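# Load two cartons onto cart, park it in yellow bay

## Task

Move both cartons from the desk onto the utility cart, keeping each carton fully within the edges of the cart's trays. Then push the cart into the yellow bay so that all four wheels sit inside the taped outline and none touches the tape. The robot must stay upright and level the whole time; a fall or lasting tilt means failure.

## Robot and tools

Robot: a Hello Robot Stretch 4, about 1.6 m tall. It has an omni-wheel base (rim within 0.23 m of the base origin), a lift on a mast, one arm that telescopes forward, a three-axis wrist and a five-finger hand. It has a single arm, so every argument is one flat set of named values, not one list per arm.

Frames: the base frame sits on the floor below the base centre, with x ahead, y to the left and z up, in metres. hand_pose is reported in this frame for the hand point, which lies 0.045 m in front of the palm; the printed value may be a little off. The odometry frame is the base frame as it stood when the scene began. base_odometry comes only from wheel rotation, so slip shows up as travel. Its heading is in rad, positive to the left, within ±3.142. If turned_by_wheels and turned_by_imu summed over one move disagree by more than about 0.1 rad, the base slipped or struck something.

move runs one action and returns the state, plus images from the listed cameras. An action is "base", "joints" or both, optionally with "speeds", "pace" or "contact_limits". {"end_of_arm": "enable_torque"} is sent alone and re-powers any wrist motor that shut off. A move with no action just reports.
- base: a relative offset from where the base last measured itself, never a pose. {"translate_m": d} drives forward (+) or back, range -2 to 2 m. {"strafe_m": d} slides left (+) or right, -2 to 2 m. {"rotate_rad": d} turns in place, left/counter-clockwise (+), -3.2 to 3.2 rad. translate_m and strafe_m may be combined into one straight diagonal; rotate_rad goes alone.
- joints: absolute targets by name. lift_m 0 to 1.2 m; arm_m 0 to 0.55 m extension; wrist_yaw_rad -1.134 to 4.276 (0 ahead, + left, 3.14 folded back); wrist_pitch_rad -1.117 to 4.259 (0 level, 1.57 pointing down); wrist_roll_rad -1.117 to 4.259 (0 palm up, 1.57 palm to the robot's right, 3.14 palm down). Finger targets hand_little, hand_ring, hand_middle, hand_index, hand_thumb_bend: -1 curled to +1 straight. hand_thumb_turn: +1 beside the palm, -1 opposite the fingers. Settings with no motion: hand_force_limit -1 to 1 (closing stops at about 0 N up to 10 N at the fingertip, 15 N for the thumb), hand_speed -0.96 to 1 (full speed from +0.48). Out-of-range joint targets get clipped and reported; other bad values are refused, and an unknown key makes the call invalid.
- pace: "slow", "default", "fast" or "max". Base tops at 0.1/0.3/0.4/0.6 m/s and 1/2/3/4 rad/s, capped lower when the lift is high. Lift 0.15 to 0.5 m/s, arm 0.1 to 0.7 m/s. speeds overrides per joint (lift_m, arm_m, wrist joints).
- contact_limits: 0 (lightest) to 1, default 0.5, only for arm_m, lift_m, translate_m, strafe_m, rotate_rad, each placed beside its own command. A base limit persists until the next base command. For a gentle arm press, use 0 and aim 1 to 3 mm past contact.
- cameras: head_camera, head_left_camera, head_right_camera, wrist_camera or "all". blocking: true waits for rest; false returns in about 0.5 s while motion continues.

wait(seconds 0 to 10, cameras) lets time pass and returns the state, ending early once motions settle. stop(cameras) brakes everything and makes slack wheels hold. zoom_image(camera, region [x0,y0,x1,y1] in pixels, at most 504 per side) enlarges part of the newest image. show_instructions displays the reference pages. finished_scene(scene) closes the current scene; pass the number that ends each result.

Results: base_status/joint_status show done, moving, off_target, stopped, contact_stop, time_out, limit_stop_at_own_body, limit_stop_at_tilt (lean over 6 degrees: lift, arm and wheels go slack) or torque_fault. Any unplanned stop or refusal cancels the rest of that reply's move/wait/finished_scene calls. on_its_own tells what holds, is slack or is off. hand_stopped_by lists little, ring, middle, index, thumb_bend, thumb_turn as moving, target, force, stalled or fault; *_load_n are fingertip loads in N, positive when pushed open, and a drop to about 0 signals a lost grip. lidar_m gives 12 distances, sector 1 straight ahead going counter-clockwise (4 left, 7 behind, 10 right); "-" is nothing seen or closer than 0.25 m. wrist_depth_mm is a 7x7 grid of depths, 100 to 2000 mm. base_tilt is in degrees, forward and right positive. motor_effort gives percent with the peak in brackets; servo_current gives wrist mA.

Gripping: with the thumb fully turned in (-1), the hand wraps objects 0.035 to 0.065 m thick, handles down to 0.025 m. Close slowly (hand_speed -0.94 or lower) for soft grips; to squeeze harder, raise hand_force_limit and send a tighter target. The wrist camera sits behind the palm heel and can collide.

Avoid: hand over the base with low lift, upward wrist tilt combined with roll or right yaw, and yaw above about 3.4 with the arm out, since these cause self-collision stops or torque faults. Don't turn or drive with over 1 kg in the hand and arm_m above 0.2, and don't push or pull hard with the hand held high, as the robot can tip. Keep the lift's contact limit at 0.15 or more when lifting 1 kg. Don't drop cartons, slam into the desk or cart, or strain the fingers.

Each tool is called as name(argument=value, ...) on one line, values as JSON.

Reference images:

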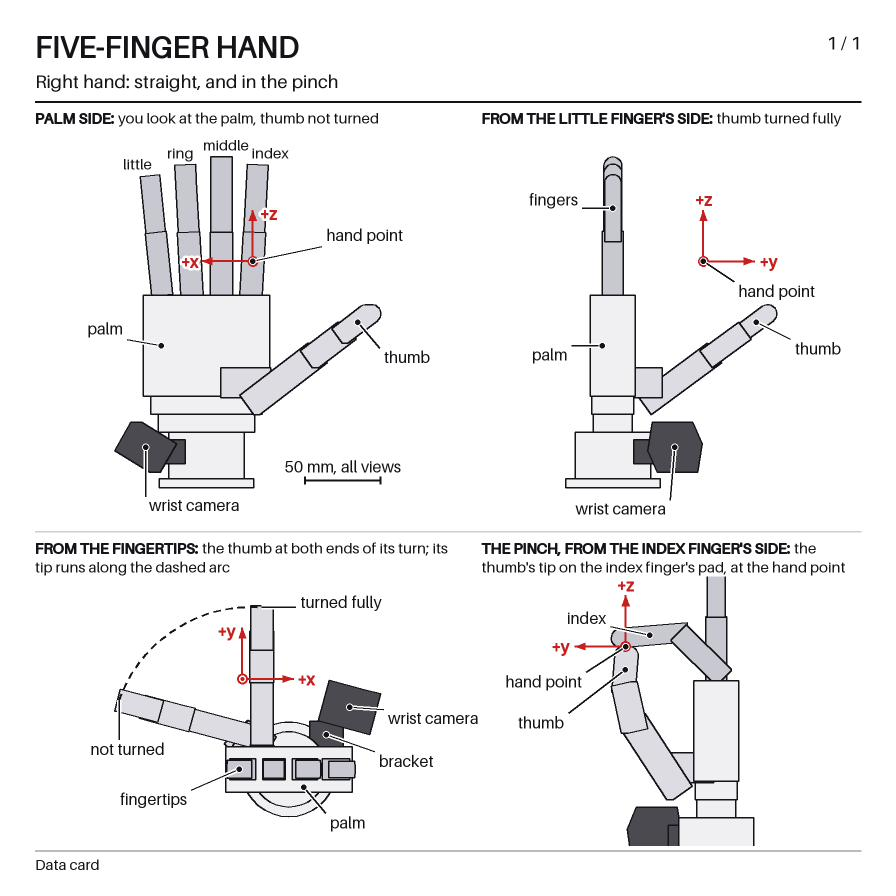

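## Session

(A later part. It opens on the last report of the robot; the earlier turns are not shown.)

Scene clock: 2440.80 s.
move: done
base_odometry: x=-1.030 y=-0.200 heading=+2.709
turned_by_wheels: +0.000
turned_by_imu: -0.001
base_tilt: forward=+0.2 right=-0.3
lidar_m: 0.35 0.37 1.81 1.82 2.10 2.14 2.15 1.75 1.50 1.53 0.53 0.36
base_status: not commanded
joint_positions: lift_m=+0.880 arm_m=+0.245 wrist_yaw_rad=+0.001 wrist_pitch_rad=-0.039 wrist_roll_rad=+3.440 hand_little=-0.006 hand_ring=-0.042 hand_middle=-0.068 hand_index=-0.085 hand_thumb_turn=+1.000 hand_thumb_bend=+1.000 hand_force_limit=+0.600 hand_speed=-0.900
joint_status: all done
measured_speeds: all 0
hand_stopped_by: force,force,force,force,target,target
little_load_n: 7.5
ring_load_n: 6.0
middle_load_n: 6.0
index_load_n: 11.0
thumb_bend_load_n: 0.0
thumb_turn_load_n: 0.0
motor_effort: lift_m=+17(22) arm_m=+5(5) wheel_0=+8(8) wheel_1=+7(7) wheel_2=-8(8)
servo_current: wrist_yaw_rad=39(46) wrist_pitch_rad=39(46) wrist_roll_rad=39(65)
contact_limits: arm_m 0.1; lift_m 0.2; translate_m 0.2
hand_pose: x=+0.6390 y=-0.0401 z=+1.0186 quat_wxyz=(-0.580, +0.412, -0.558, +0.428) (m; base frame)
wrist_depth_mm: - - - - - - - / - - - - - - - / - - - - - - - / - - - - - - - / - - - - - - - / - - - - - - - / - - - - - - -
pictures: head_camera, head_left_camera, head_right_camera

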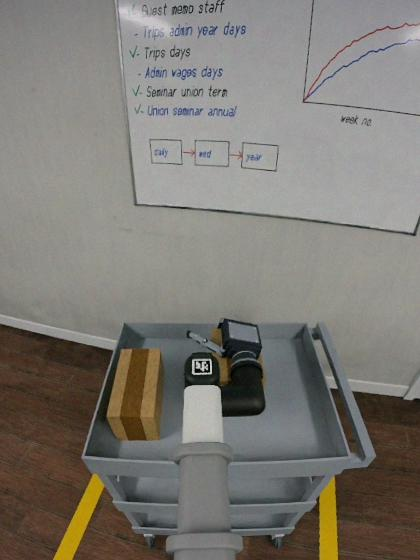

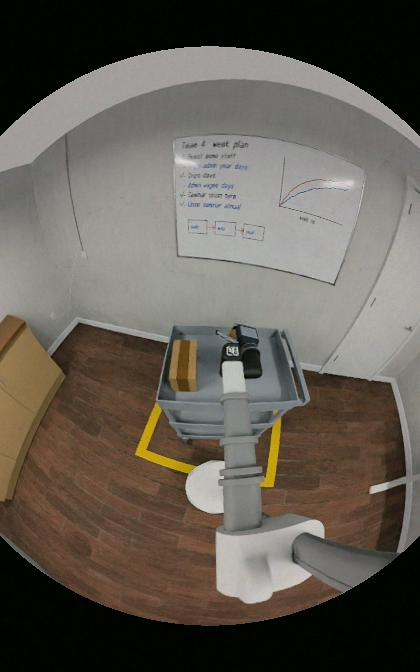

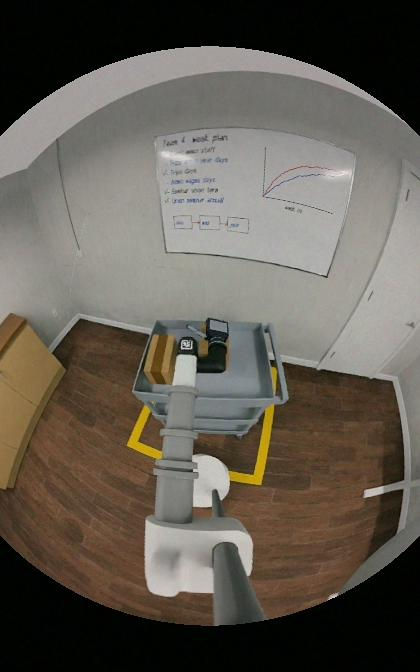

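move(joints={"lift_m": 0.795}, speeds={"lift_m": 0.05}, contact_limits={"lift_m": 0.1})

move(joints={"lift_m": 0.787}, speeds={"lift_m": 0.03}, contact_limits={"lift_m": 0.1}, cameras=["head_camera"])

zoom_image(camera="head_camera", region=[60, 250, 360, 550])

Scene clock: 2446.93 s.
move: done
base_odometry: x=-1.030 y=-0.200 heading=+2.709
turned_by_wheels: +0.000
turned_by_imu: -0.001
base_tilt: forward=+0.2 right=-0.3
lidar_m: 0.34 0.39 1.82 1.80 2.09 2.15 2.13 1.79 1.52 1.53 0.51 0.35
base_status: not commanded
joint_positions: lift_m=+0.795 arm_m=+0.245 wrist_yaw_rad=+0.001 wrist_pitch_rad=-0.039 wrist_roll_rad=+3.440 hand_little=-0.006 hand_ring=-0.042 hand_middle=-0.068 hand_index=-0.085 hand_thumb_turn=+1.000 hand_thumb_bend=+1.000 hand_force_limit=+0.600 hand_speed=-0.900
joint_status: all done
measured_speeds: all 0
hand_stopped_by: force,force,force,force,target,target
little_load_n: 7.0
ring_load_n: 6.0
middle_load_n: 6.0
index_load_n: 10.5
thumb_bend_load_n: -0.5
thumb_turn_load_n: 0.0
motor_effort: lift_m=+17(24) arm_m=+5(5) wheel_0=+8(8) wheel_1=+7(7) wheel_2=-8(8)
servo_current: wrist_yaw_rad=39(46) wrist_pitch_rad=46(46) wrist_roll_rad=46(59)
contact_limits: arm_m 0.1; lift_m 0.1; translate_m 0.2
hand_pose: x=+0.6390 y=-0.0401 z=+0.9336 quat_wxyz=(-0.580, +0.412, -0.558, +0.428) (m; base frame)
wrist_depth_mm: - - - - - - - / - - - - - - - / - - - - - - - / - - - - - - - / - - - - - - - / - - - - - - - / - - - - - - -
pictures: none

Scene clock: 2447.60 s.
move: done
base_odometry: x=-1.030 y=-0.200 heading=+2.709
turned_by_wheels: +0.000
turned_by_imu: +0.000
base_tilt: forward=+0.2 right=-0.3
lidar_m: 0.33 0.36 1.81 1.82 2.09 2.20 2.13 1.79 1.51 1.50 0.50 0.35
base_status: not commanded
joint_positions: lift_m=+0.787 arm_m=+0.245 wrist_yaw_rad=+0.001 wrist_pitch_rad=-0.039 wrist_roll_rad=+3.440 hand_little=-0.006 hand_ring=-0.042 hand_middle=-0.068 hand_index=-0.085 hand_thumb_turn=+1.000 hand_thumb_bend=+1.000 hand_force_limit=+0.600 hand_speed=-0.900
joint_status: all done
measured_speeds: all 0
hand_stopped_by: force,force,force,force,target,target
little_load_n: 7.0
ring_load_n: 6.0
middle_load_n: 6.0
index_load_n: 11.0
thumb_bend_load_n: 0.0
thumb_turn_load_n: -0.5
motor_effort: lift_m=+17(27) arm_m=+4(5) wheel_0=+8(8) wheel_1=+7(7) wheel_2=-8(8)
servo_current: wrist_yaw_rad=39(46) wrist_pitch_rad=33(46) wrist_roll_rad=33(72)
contact_limits: arm_m 0.1; lift_m 0.1; translate_m 0.2
hand_pose: x=+0.6390 y=-0.0401 z=+0.9255 quat_wxyz=(-0.580, +0.412, -0.558, +0.428) (m; base frame)
wrist_depth_mm: - - - - - - - / - - - - - - - / - - - - - - - / - - - - - - - / - - - - - - - / - - - - - - - / - - - - - - -
pictures: head_camera

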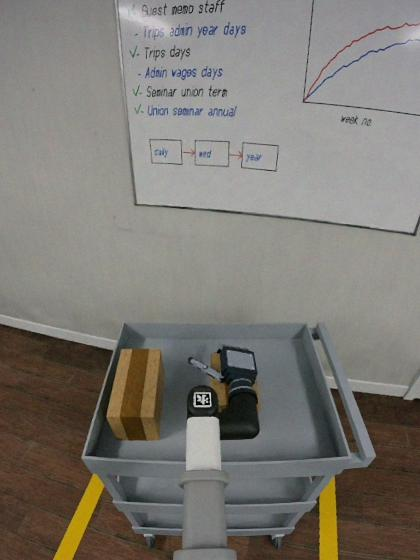

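Scaled by 1.680 from the camera's 420x560 image, which has a finer 1200x1600 frame.

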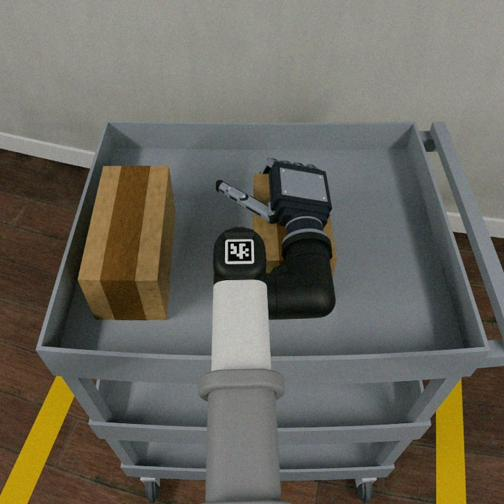

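move(joints={"lift_m": 0.781}, speeds={"lift_m": 0.02}, contact_limits={"lift_m": 0.1})

move(joints={"lift_m": 0.776}, speeds={"lift_m": 0.02}, contact_limits={"lift_m": 0.1})

Scene clock: 2452.20 s.
move: done
base_odometry: x=-1.030 y=-0.200 heading=+2.709
turned_by_wheels: +0.000
turned_by_imu: -0.001
base_tilt: forward=+0.2 right=-0.4
lidar_m: 0.35 0.38 1.82 1.80 2.08 2.14 2.14 1.75 1.51 1.52 0.49 0.36
base_status: not commanded
joint_positions: lift_m=+0.781 arm_m=+0.245 wrist_yaw_rad=+0.001 wrist_pitch_rad=-0.039 wrist_roll_rad=+3.440 hand_little=-0.006 hand_ring=-0.042 hand_middle=-0.068 hand_index=-0.085 hand_thumb_turn=+1.000 hand_thumb_bend=+1.000 hand_force_limit=+0.600 hand_speed=-0.900
joint_status: all done
measured_speeds: all 0
hand_stopped_by: force,force,force,force,target,target
little_load_n: 7.0
ring_load_n: 5.5
middle_load_n: 6.0
index_load_n: 10.5
thumb_bend_load_n: 0.0
thumb_turn_load_n: 0.0
motor_effort: lift_m=+16(23) arm_m=+5(5) wheel_0=+8(8) wheel_1=+6(7) wheel_2=-8(8)
servo_current: wrist_yaw_rad=33(46) wrist_pitch_rad=39(46) wrist_roll_rad=39(59)
contact_limits: arm_m 0.1; lift_m 0.1; translate_m 0.2
hand_pose: x=+0.6390 y=-0.0401 z=+0.9196 quat_wxyz=(-0.580, +0.412, -0.558, +0.428) (m; base frame)
wrist_depth_mm: - - - - - - - / - - - - - - - / - - - - - - - / - - - - - - - / - - - - - - - / - - - - - - - / - - - - - - -
pictures: none

Scene clock: 2452.80 s.
move: done
base_odometry: x=-1.030 y=-0.200 heading=+2.709
turned_by_wheels: +0.000
turned_by_imu: +0.000
base_tilt: forward=+0.2 right=-0.3
lidar_m: 0.33 0.38 1.83 1.81 2.07 2.15 2.11 1.76 1.50 1.53 0.51 0.36
base_status: not commanded
joint_positions: lift_m=+0.776 arm_m=+0.245 wrist_yaw_rad=+0.001 wrist_pitch_rad=-0.039 wrist_roll_rad=+3.440 hand_little=-0.006 hand_ring=-0.042 hand_middle=-0.068 hand_index=-0.085 hand_thumb_turn=+1.000 hand_thumb_bend=+1.000 hand_force_limit=+0.600 hand_speed=-0.900
joint_status: all done
measured_speeds: all 0
hand_stopped_by: force,force,force,force,target,target
little_load_n: 7.5
ring_load_n: 5.5
middle_load_n: 6.0
index_load_n: 10.5
thumb_bend_load_n: 0.0
thumb_turn_load_n: 0.0
motor_effort: lift_m=+17(21) arm_m=+5(5) wheel_0=+8(8) wheel_1=+6(7) wheel_2=-8(8)
servo_current: wrist_yaw_rad=33(46) wrist_pitch_rad=33(39) wrist_roll_rad=46(52)
contact_limits: arm_m 0.1; lift_m 0.1; translate_m 0.2
hand_pose: x=+0.6390 y=-0.0401 z=+0.9146 quat_wxyz=(-0.580, +0.412, -0.558, +0.428) (m; base frame)
wrist_depth_mm: - - - - - - - / - - - - - - - / - - - - - - - / - - - - - - - / - - - - - - - / - - - - - - - / - - - - - - -
pictures: none

move(joints={"lift_m": 0.772}, speeds={"lift_m": 0.02}, contact_limits={"lift_m": 0.1})

move(joints={"lift_m": 0.768}, speeds={"lift_m": 0.02}, contact_limits={"lift_m": 0.1})

Scene clock: 2457.27 s.
move: done
base_odometry: x=-1.030 y=-0.200 heading=+2.709
turned_by_wheels: +0.000
turned_by_imu: -0.001
base_tilt: forward=+0.2 right=-0.3
lidar_m: 0.35 0.38 1.82 1.81 2.09 2.13 2.12 1.77 1.50 1.54 0.51 0.37
base_status: not commanded
joint_positions: lift_m=+0.772 arm_m=+0.245 wrist_yaw_rad=+0.001 wrist_pitch_rad=-0.039 wrist_roll_rad=+3.440 hand_little=-0.006 hand_ring=-0.042 hand_middle=-0.068 hand_index=-0.085 hand_thumb_turn=+1.000 hand_thumb_bend=+1.000 hand_force_limit=+0.600 hand_speed=-0.900
joint_status: all done
measured_speeds: all 0
hand_stopped_by: force,force,force,force,target,target
little_load_n: 7.5
ring_load_n: 6.0
middle_load_n: 6.0
index_load_n: 10.5
thumb_bend_load_n: 0.0
thumb_turn_load_n: 0.0
motor_effort: lift_m=+16(22) arm_m=+4(5) wheel_0=+8(8) wheel_1=+7(7) wheel_2=-8(8)
servo_current: wrist_yaw_rad=39(39) wrist_pitch_rad=39(46) wrist_roll_rad=39(59)
contact_limits: arm_m 0.1; lift_m 0.1; translate_m 0.2
hand_pose: x=+0.6390 y=-0.0401 z=+0.9106 quat_wxyz=(-0.580, +0.412, -0.558, +0.428) (m; base frame)
wrist_depth_mm: - - - - - - - / - - - - - - - / - - - - - - - / - - - - - - - / - - - - - - - / - - - - - - - / - - - - - - -
pictures: none

Scene clock: 2457.80 s.
move: done
base_odometry: x=-1.030 y=-0.200 heading=+2.709
turned_by_wheels: +0.000
turned_by_imu: +0.000
base_tilt: forward=+0.1 right=-0.3
lidar_m: 0.36 0.38 1.80 1.81 2.08 2.13 2.14 1.78 1.53 1.50 0.51 0.36
base_status: not commanded
joint_positions: lift_m=+0.768 arm_m=+0.245 wrist_yaw_rad=+0.001 wrist_pitch_rad=-0.039 wrist_roll_rad=+3.440 hand_little=-0.006 hand_ring=-0.042 hand_middle=-0.068 hand_index=-0.085 hand_thumb_turn=+1.000 hand_thumb_bend=+1.000 hand_force_limit=+0.600 hand_speed=-0.900
joint_status: all done
measured_speeds: all 0
hand_stopped_by: force,force,force,force,target,target
little_load_n: 8.0
ring_load_n: 6.0
middle_load_n: 6.0
index_load_n: 10.0
thumb_bend_load_n: 0.0
thumb_turn_load_n: 0.0
motor_effort: lift_m=+14(15) arm_m=+4(5) wheel_0=+8(8) wheel_1=+6(7) wheel_2=-8(8)
servo_current: wrist_yaw_rad=39(39) wrist_pitch_rad=33(46) wrist_roll_rad=33(52)
contact_limits: arm_m 0.1; lift_m 0.1; translate_m 0.2
hand_pose: x=+0.6390 y=-0.0401 z=+0.9068 quat_wxyz=(-0.580, +0.412, -0.558, +0.428) (m; base frame)
wrist_depth_mm: - - - - - - - / - - - - - - - / - - - - - - - / - - - - - - - / - - - - - - - / - - - - - - - / - - - - - - -
pictures: none

move(joints={"lift_m": 0.765}, speeds={"lift_m": 0.02}, contact_limits={"lift_m": 0.1}, cameras=["head_camera"])

zoom_image(camera="head_camera", region=[160, 320, 310, 470])

Scene clock: 2463.87 s.
move: done
base_odometry: x=-1.030 y=-0.200 heading=+2.709
turned_by_wheels: +0.000
turned_by_imu: -0.001
base_tilt: forward=+0.2 right=-0.4
lidar_m: 0.35 0.39 1.81 1.81 2.06 2.13 2.14 1.76 1.53 1.54 0.49 0.36
base_status: not commanded
joint_positions: lift_m=+0.766 arm_m=+0.245 wrist_yaw_rad=+0.001 wrist_pitch_rad=-0.039 wrist_roll_rad=+3.440 hand_little=-0.006 hand_ring=-0.042 hand_middle=-0.068 hand_index=-0.085 hand_thumb_turn=+1.000 hand_thumb_bend=+1.000 hand_force_limit=+0.600 hand_speed=-0.900
joint_status: all done
measured_speeds: all 0
hand_stopped_by: force,force,force,force,target,target
little_load_n: 8.0
ring_load_n: 6.5
middle_load_n: 6.5
index_load_n: 10.5
thumb_bend_load_n: 0.0
thumb_turn_load_n: -0.5
motor_effort: lift_m=+11(17) arm_m=+4(4) wheel_0=+8(8) wheel_1=+7(7) wheel_2=-8(8)
servo_current: wrist_yaw_rad=33(33) wrist_pitch_rad=33(39) wrist_roll_rad=52(52)
contact_limits: arm_m 0.1; lift_m 0.1; translate_m 0.2
hand_pose: x=+0.6390 y=-0.0401 z=+0.9040 quat_wxyz=(-0.580, +0.412, -0.558, +0.428) (m; base frame)
wrist_depth_mm: - - - - - - - / - - - - - - - / - - - - - - - / - - - - - - - / - - - - - - - / - - - - - - - / - - - - - - -
pictures: head_camera

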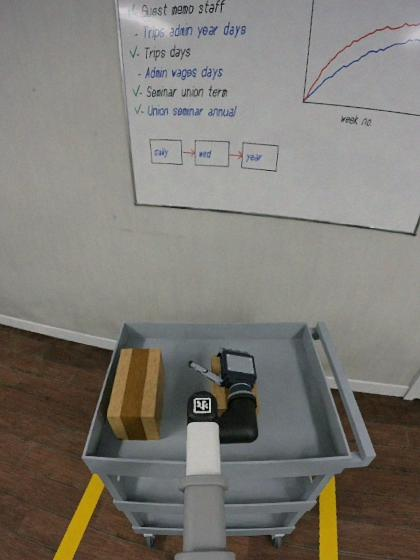

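Scaled by 3.360 from the camera's 420x560 image, which has a finer 1200x1600 frame.

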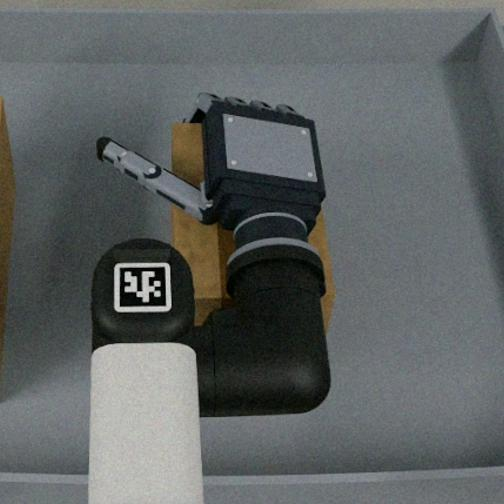

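move(joints={"hand_little": 0.2, "hand_ring": 0.2, "hand_middle": 0.2, "hand_index": 0.2, "hand_speed": -0.9}, cameras=["head_camera"])

zoom_image(camera="head_camera", region=[160, 320, 310, 470])

Scene clock: 2467.93 s.
move: done
base_odometry: x=-1.030 y=-0.200 heading=+2.709
turned_by_wheels: +0.000
turned_by_imu: -0.001
base_tilt: forward=+0.2 right=-0.3
lidar_m: 0.36 0.38 1.80 1.81 2.03 2.17 2.15 1.79 1.52 1.51 0.54 0.37
base_status: not commanded
joint_positions: lift_m=+0.766 arm_m=+0.245 wrist_yaw_rad=+0.001 wrist_pitch_rad=-0.039 wrist_roll_rad=+3.440 hand_little=+0.200 hand_ring=+0.200 hand_middle=+0.200 hand_index=+0.200 hand_thumb_turn=+1.000 hand_thumb_bend=+1.000 hand_force_limit=+0.600 hand_speed=-0.900
joint_status: all done
measured_speeds: all 0
hand_stopped_by: target,target,target,target,target,target
little_load_n: 0.0
ring_load_n: -0.5
middle_load_n: 0.0
index_load_n: 0.0
thumb_bend_load_n: 0.0
thumb_turn_load_n: -0.5
motor_effort: lift_m=+11(12) arm_m=+4(5) wheel_0=+8(8) wheel_1=+7(7) wheel_2=-8(8)
servo_current: wrist_yaw_rad=33(46) wrist_pitch_rad=39(46) wrist_roll_rad=59(59)
contact_limits: arm_m 0.1; lift_m 0.1; translate_m 0.2
hand_pose: x=+0.6390 y=-0.0401 z=+0.9040 quat_wxyz=(-0.580, +0.412, -0.558, +0.428) (m; base frame)
wrist_depth_mm: - - - - - - - / - - - - - - - / - - - - - - - / - - - - - - - / - - - - - - - / - - - - - - - / - - - - - - -
pictures: head_camera

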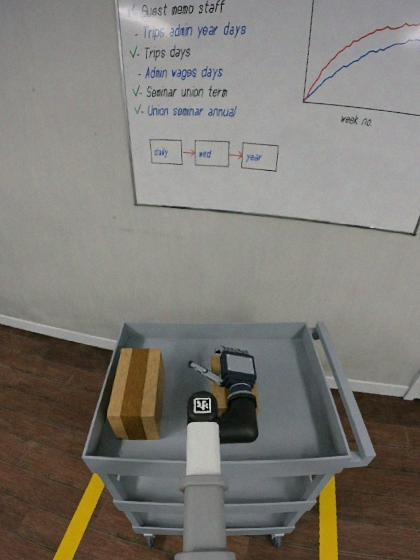

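Scaled by 3.360 from the camera's 420x560 image, which has a finer 1200x1600 frame.

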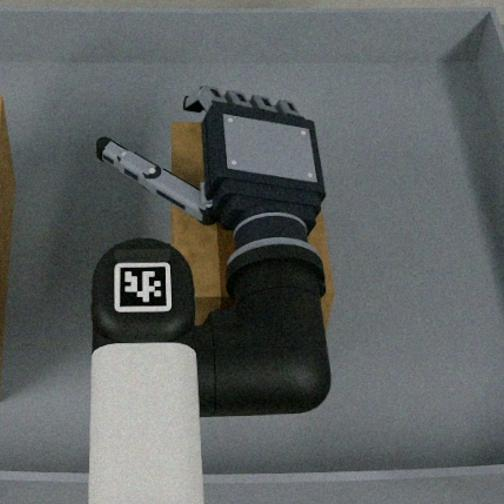

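move(joints={"hand_little": 1.0, "hand_ring": 1.0, "hand_middle": 1.0, "hand_index": 1.0, "hand_speed": -0.7})

move(joints={"lift_m": 0.81}, speeds={"lift_m": 0.04}, contact_limits={"lift_m": 0.1}, cameras=["head_camera"])

zoom_image(camera="head_camera", region=[160, 320, 310, 470])

Scene clock: 2475.17 s.
move: done
base_odometry: x=-1.030 y=-0.200 heading=+2.709
turned_by_wheels: +0.000
turned_by_imu: -0.001
base_tilt: forward=+0.2 right=-0.3
lidar_m: 0.35 0.39 1.80 1.81 2.09 2.16 2.13 1.78 1.51 1.51 0.50 0.37
base_status: not commanded
joint_positions: lift_m=+0.766 arm_m=+0.245 wrist_yaw_rad=+0.001 wrist_pitch_rad=-0.039 wrist_roll_rad=+3.440 hand_little=+1.000 hand_ring=+1.000 hand_middle=+1.000 hand_index=+1.000 hand_thumb_turn=+1.000 hand_thumb_bend=+1.000 hand_force_limit=+0.600 hand_speed=-0.700
joint_status: all done
measured_speeds: all 0
hand_stopped_by: target,target,target,target,target,target
little_load_n: 0.0
ring_load_n: 0.0
middle_load_n: -0.5
index_load_n: 0.0
thumb_bend_load_n: 0.0
thumb_turn_load_n: -0.5
motor_effort: lift_m=+11(12) arm_m=+4(5) wheel_0=+8(8) wheel_1=+7(7) wheel_2=-8(8)
servo_current: wrist_yaw_rad=46(46) wrist_pitch_rad=39(52) wrist_roll_rad=33(59)
contact_limits: arm_m 0.1; lift_m 0.1; translate_m 0.2
hand_pose: x=+0.6390 y=-0.0401 z=+0.9040 quat_wxyz=(-0.580, +0.412, -0.558, +0.428) (m; base frame)
wrist_depth_mm: - - - - - - - / - - - - - - - / - - - - - - - / - - - - - - - / - - - - - - - / - - - - - - - / - - - - - - -
pictures: none

Scene clock: 2476.70 s.
move: done
base_odometry: x=-1.030 y=-0.200 heading=+2.709
turned_by_wheels: +0.000
turned_by_imu: +0.000
base_tilt: forward=+0.2 right=-0.3
lidar_m: 0.34 0.39 1.82 1.80 2.06 2.14 2.15 1.79 1.51 1.50 0.50 0.38
base_status: not commanded
joint_positions: lift_m=+0.810 arm_m=+0.245 wrist_yaw_rad=+0.001 wrist_pitch_rad=-0.039 wrist_roll_rad=+3.440 hand_little=+1.000 hand_ring=+1.000 hand_middle=+1.000 hand_index=+1.000 hand_thumb_turn=+1.000 hand_thumb_bend=+1.000 hand_force_limit=+0.600 hand_speed=-0.700
joint_status: all done
measured_speeds: all 0
hand_stopped_by: target,target,target,target,target,target
little_load_n: -0.5
ring_load_n: 0.0
middle_load_n: 0.0
index_load_n: 0.0
thumb_bend_load_n: 0.0
thumb_turn_load_n: 0.0
motor_effort: lift_m=+21(25) arm_m=+4(5) wheel_0=+8(8) wheel_1=+6(7) wheel_2=-8(8)
servo_current: wrist_yaw_rad=39(52) wrist_pitch_rad=46(46) wrist_roll_rad=46(59)
contact_limits: arm_m 0.1; lift_m 0.1; translate_m 0.2
hand_pose: x=+0.6390 y=-0.0401 z=+0.9482 quat_wxyz=(-0.580, +0.412, -0.558, +0.428) (m; base frame)
wrist_depth_mm: - - - - - - - / - - - - - - - / - - 126 129 - - - / - - - - - - - / - - - - - - - / - - 126 130 - - - / - - - - - - -
pictures: head_camera

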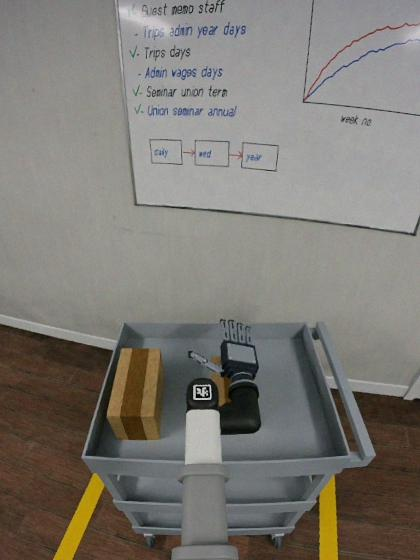

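Scaled by 3.360 from the camera's 420x560 image, which has a finer 1200x1600 frame.

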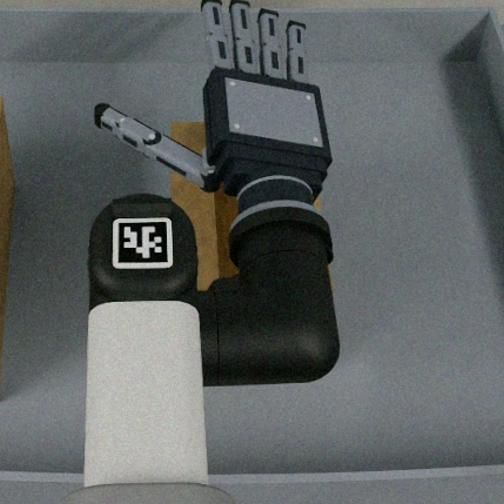

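move(joints={"lift_m": 1.0}, speeds={"lift_m": 0.1}, contact_limits={"lift_m": 0.1})

move(joints={"arm_m": 0.1}, pace="slow", cameras=["head_camera"])

zoom_image(camera="head_camera", region=[60, 250, 360, 550])

move(base={"translate_m": -0.6}, speeds={"wrist_yaw_rad": 1.0}, cameras=["head_camera"])

zoom_image(camera="head_camera", region=[80, 180, 340, 440])

Scene clock: 2488.30 s.
move: done
base_odometry: x=-1.030 y=-0.200 heading=+2.709
turned_by_wheels: +0.000
turned_by_imu: -0.001
base_tilt: forward=+0.2 right=-0.3
lidar_m: 0.34 0.38 1.80 1.81 2.07 2.18 2.14 1.75 1.51 1.52 0.51 0.39
base_status: not commanded
joint_positions: lift_m=+1.000 arm_m=+0.245 wrist_yaw_rad=+0.001 wrist_pitch_rad=-0.039 wrist_roll_rad=+3.440 hand_little=+1.000 hand_ring=+1.000 hand_middle=+1.000 hand_index=+1.000 hand_thumb_turn=+1.000 hand_thumb_bend=+1.000 hand_force_limit=+0.600 hand_speed=-0.700
joint_status: all done
measured_speeds: all 0
hand_stopped_by: target,target,target,target,target,target
little_load_n: 0.0
ring_load_n: 0.0
middle_load_n: 0.0
index_load_n: 0.0
thumb_bend_load_n: 0.0
thumb_turn_load_n: -0.5
motor_effort: lift_m=+21(28) arm_m=+4(5) wheel_0=+8(8) wheel_1=+6(7) wheel_2=-8(8)
servo_current: wrist_yaw_rad=39(46) wrist_pitch_rad=33(46) wrist_roll_rad=46(65)
contact_limits: arm_m 0.1; lift_m 0.1; translate_m 0.2
hand_pose: x=+0.6390 y=-0.0401 z=+1.1382 quat_wxyz=(-0.580, +0.412, -0.558, +0.428) (m; base frame)
wrist_depth_mm: - - - - - - - / - - - - - - - / - - - - - - - / - - - - - - - / - - - - - - - / - - 127 130 - - - / - - - - - - -
pictures: none

Scene clock: 2491.03 s.
move: done
base_odometry: x=-1.030 y=-0.200 heading=+2.709
turned_by_wheels: +0.000
turned_by_imu: -0.001
base_tilt: forward=+0.2 right=-0.3
lidar_m: 0.35 0.39 1.82 1.79 2.07 2.15 2.13 1.78 1.51 1.52 0.51 0.38
base_status: not commanded
joint_positions: lift_m=+1.000 arm_m=+0.100 wrist_yaw_rad=+0.001 wrist_pitch_rad=-0.039 wrist_roll_rad=+3.440 hand_little=+1.000 hand_ring=+1.000 hand_middle=+1.000 hand_index=+1.000 hand_thumb_turn=+1.000 hand_thumb_bend=+1.000 hand_force_limit=+0.600 hand_speed=-0.700
joint_status: all done
measured_speeds: all 0
hand_stopped_by: target,target,target,target,target,target
little_load_n: 0.0
ring_load_n: 0.0
middle_load_n: -0.5
index_load_n: 0.0
thumb_bend_load_n: 0.0
thumb_turn_load_n: -0.5
motor_effort: lift_m=+21(22) arm_m=-4(8) wheel_0=+8(8) wheel_1=+6(7) wheel_2=-8(8)
servo_current: wrist_yaw_rad=26(46) wrist_pitch_rad=33(46) wrist_roll_rad=59(59)
contact_limits: lift_m 0.1; translate_m 0.2
hand_pose: x=+0.4942 y=-0.0401 z=+1.1382 quat_wxyz=(-0.580, +0.412, -0.558, +0.428) (m; base frame)
wrist_depth_mm: 480 484 - - - - - / - - - - - - - / - - - - - - - / - - - - - - - / - - - - - - - / - - 127 130 - - - / - - - - - - -
pictures: head_camera

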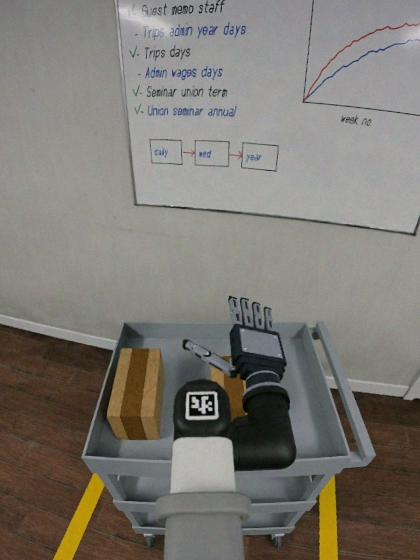

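Scaled by 1.680 from the camera's 420x560 image, which has a finer 1200x1600 frame.

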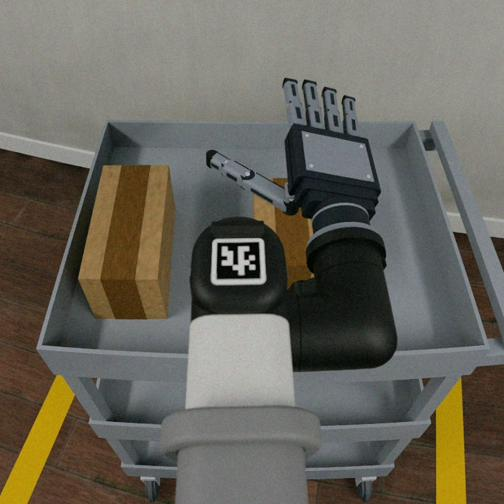

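"speeds": wrist_yaw_rad has a speed but no command beside it: command wrist_yaw_rad too, or leave its speed out

Scaled by 1.938 from the camera's 420x560 image, which has a finer 1200x1600 frame.

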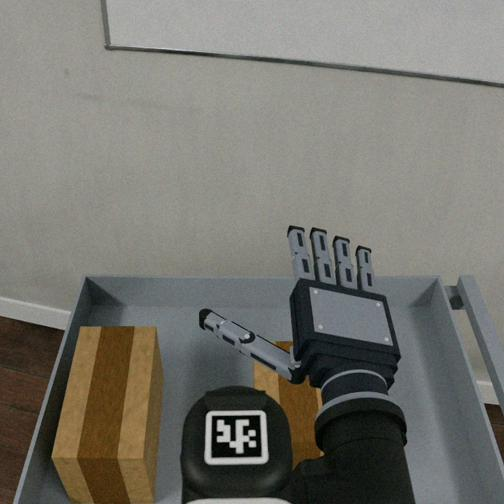

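move(base={"translate_m": -0.6}, cameras=["head_camera"])

zoom_image(camera="head_camera", region=[100, 190, 330, 420])

zoom_image(camera="head_camera", region=[60, 300, 360, 560])

Scene clock: 2498.73 s.
move: done
base_odometry: x=-0.485 y=-0.452 heading=+2.708
turned_by_wheels: -0.001
turned_by_imu: +0.002
base_tilt: forward=+0.2 right=-0.3
lidar_m: 0.94 1.04 1.93 1.95 2.21 1.57 1.56 1.59 1.35 1.34 2.17 0.99
base_status: done
joint_positions: lift_m=+1.000 arm_m=+0.100 wrist_yaw_rad=+0.001 wrist_pitch_rad=-0.039 wrist_roll_rad=+3.440 hand_little=+1.000 hand_ring=+1.000 hand_middle=+1.000 hand_index=+1.000 hand_thumb_turn=+1.000 hand_thumb_bend=+1.000 hand_force_limit=+0.600 hand_speed=-0.700
joint_status: not commanded
measured_speeds: all 0
hand_stopped_by: target,target,target,target,target,target
little_load_n: 0.0
ring_load_n: 0.0
middle_load_n: 0.0
index_load_n: -0.5
thumb_bend_load_n: 0.0
thumb_turn_load_n: -0.5
motor_effort: lift_m=+21(22) arm_m=-4(5) wheel_0=-6(14) wheel_1=-5(12) wheel_2=+4(16)
servo_current: wrist_yaw_rad=46(52) wrist_pitch_rad=33(46) wrist_roll_rad=39(59)
contact_limits: lift_m 0.1
hand_pose: x=+0.4941 y=-0.0401 z=+1.1382 quat_wxyz=(-0.580, +0.412, -0.558, +0.428) (m; base frame)
wrist_depth_mm: - 627 - 842 723 - - / - 723 842 750 831 - - / - - - - - - - / - - - - - - - / - - - - - - - / - - 127 130 - - - / 1336 - - - - - -
pictures: head_camera

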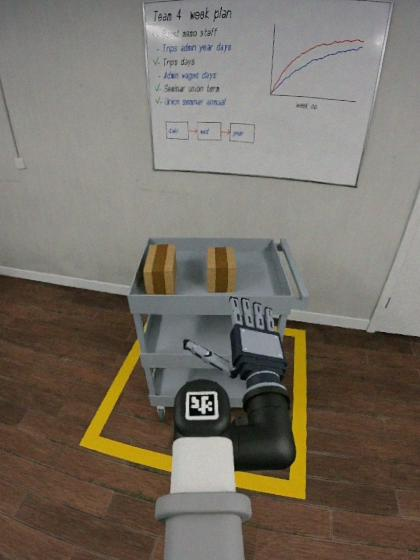

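Scaled by 2.191 from the camera's 420x560 image, which has a finer 1200x1600 frame.

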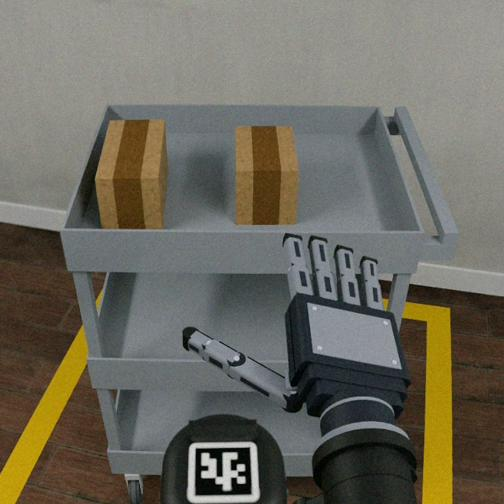

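Scaled by 1.680 from the camera's 420x560 image, which has a finer 1200x1600 frame.

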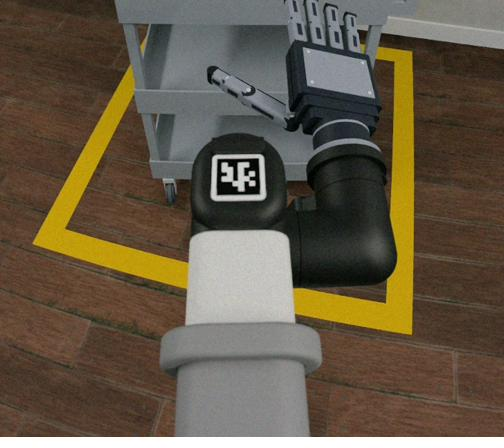

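finished_scene(scene=2)

The scene is finished: the task was done.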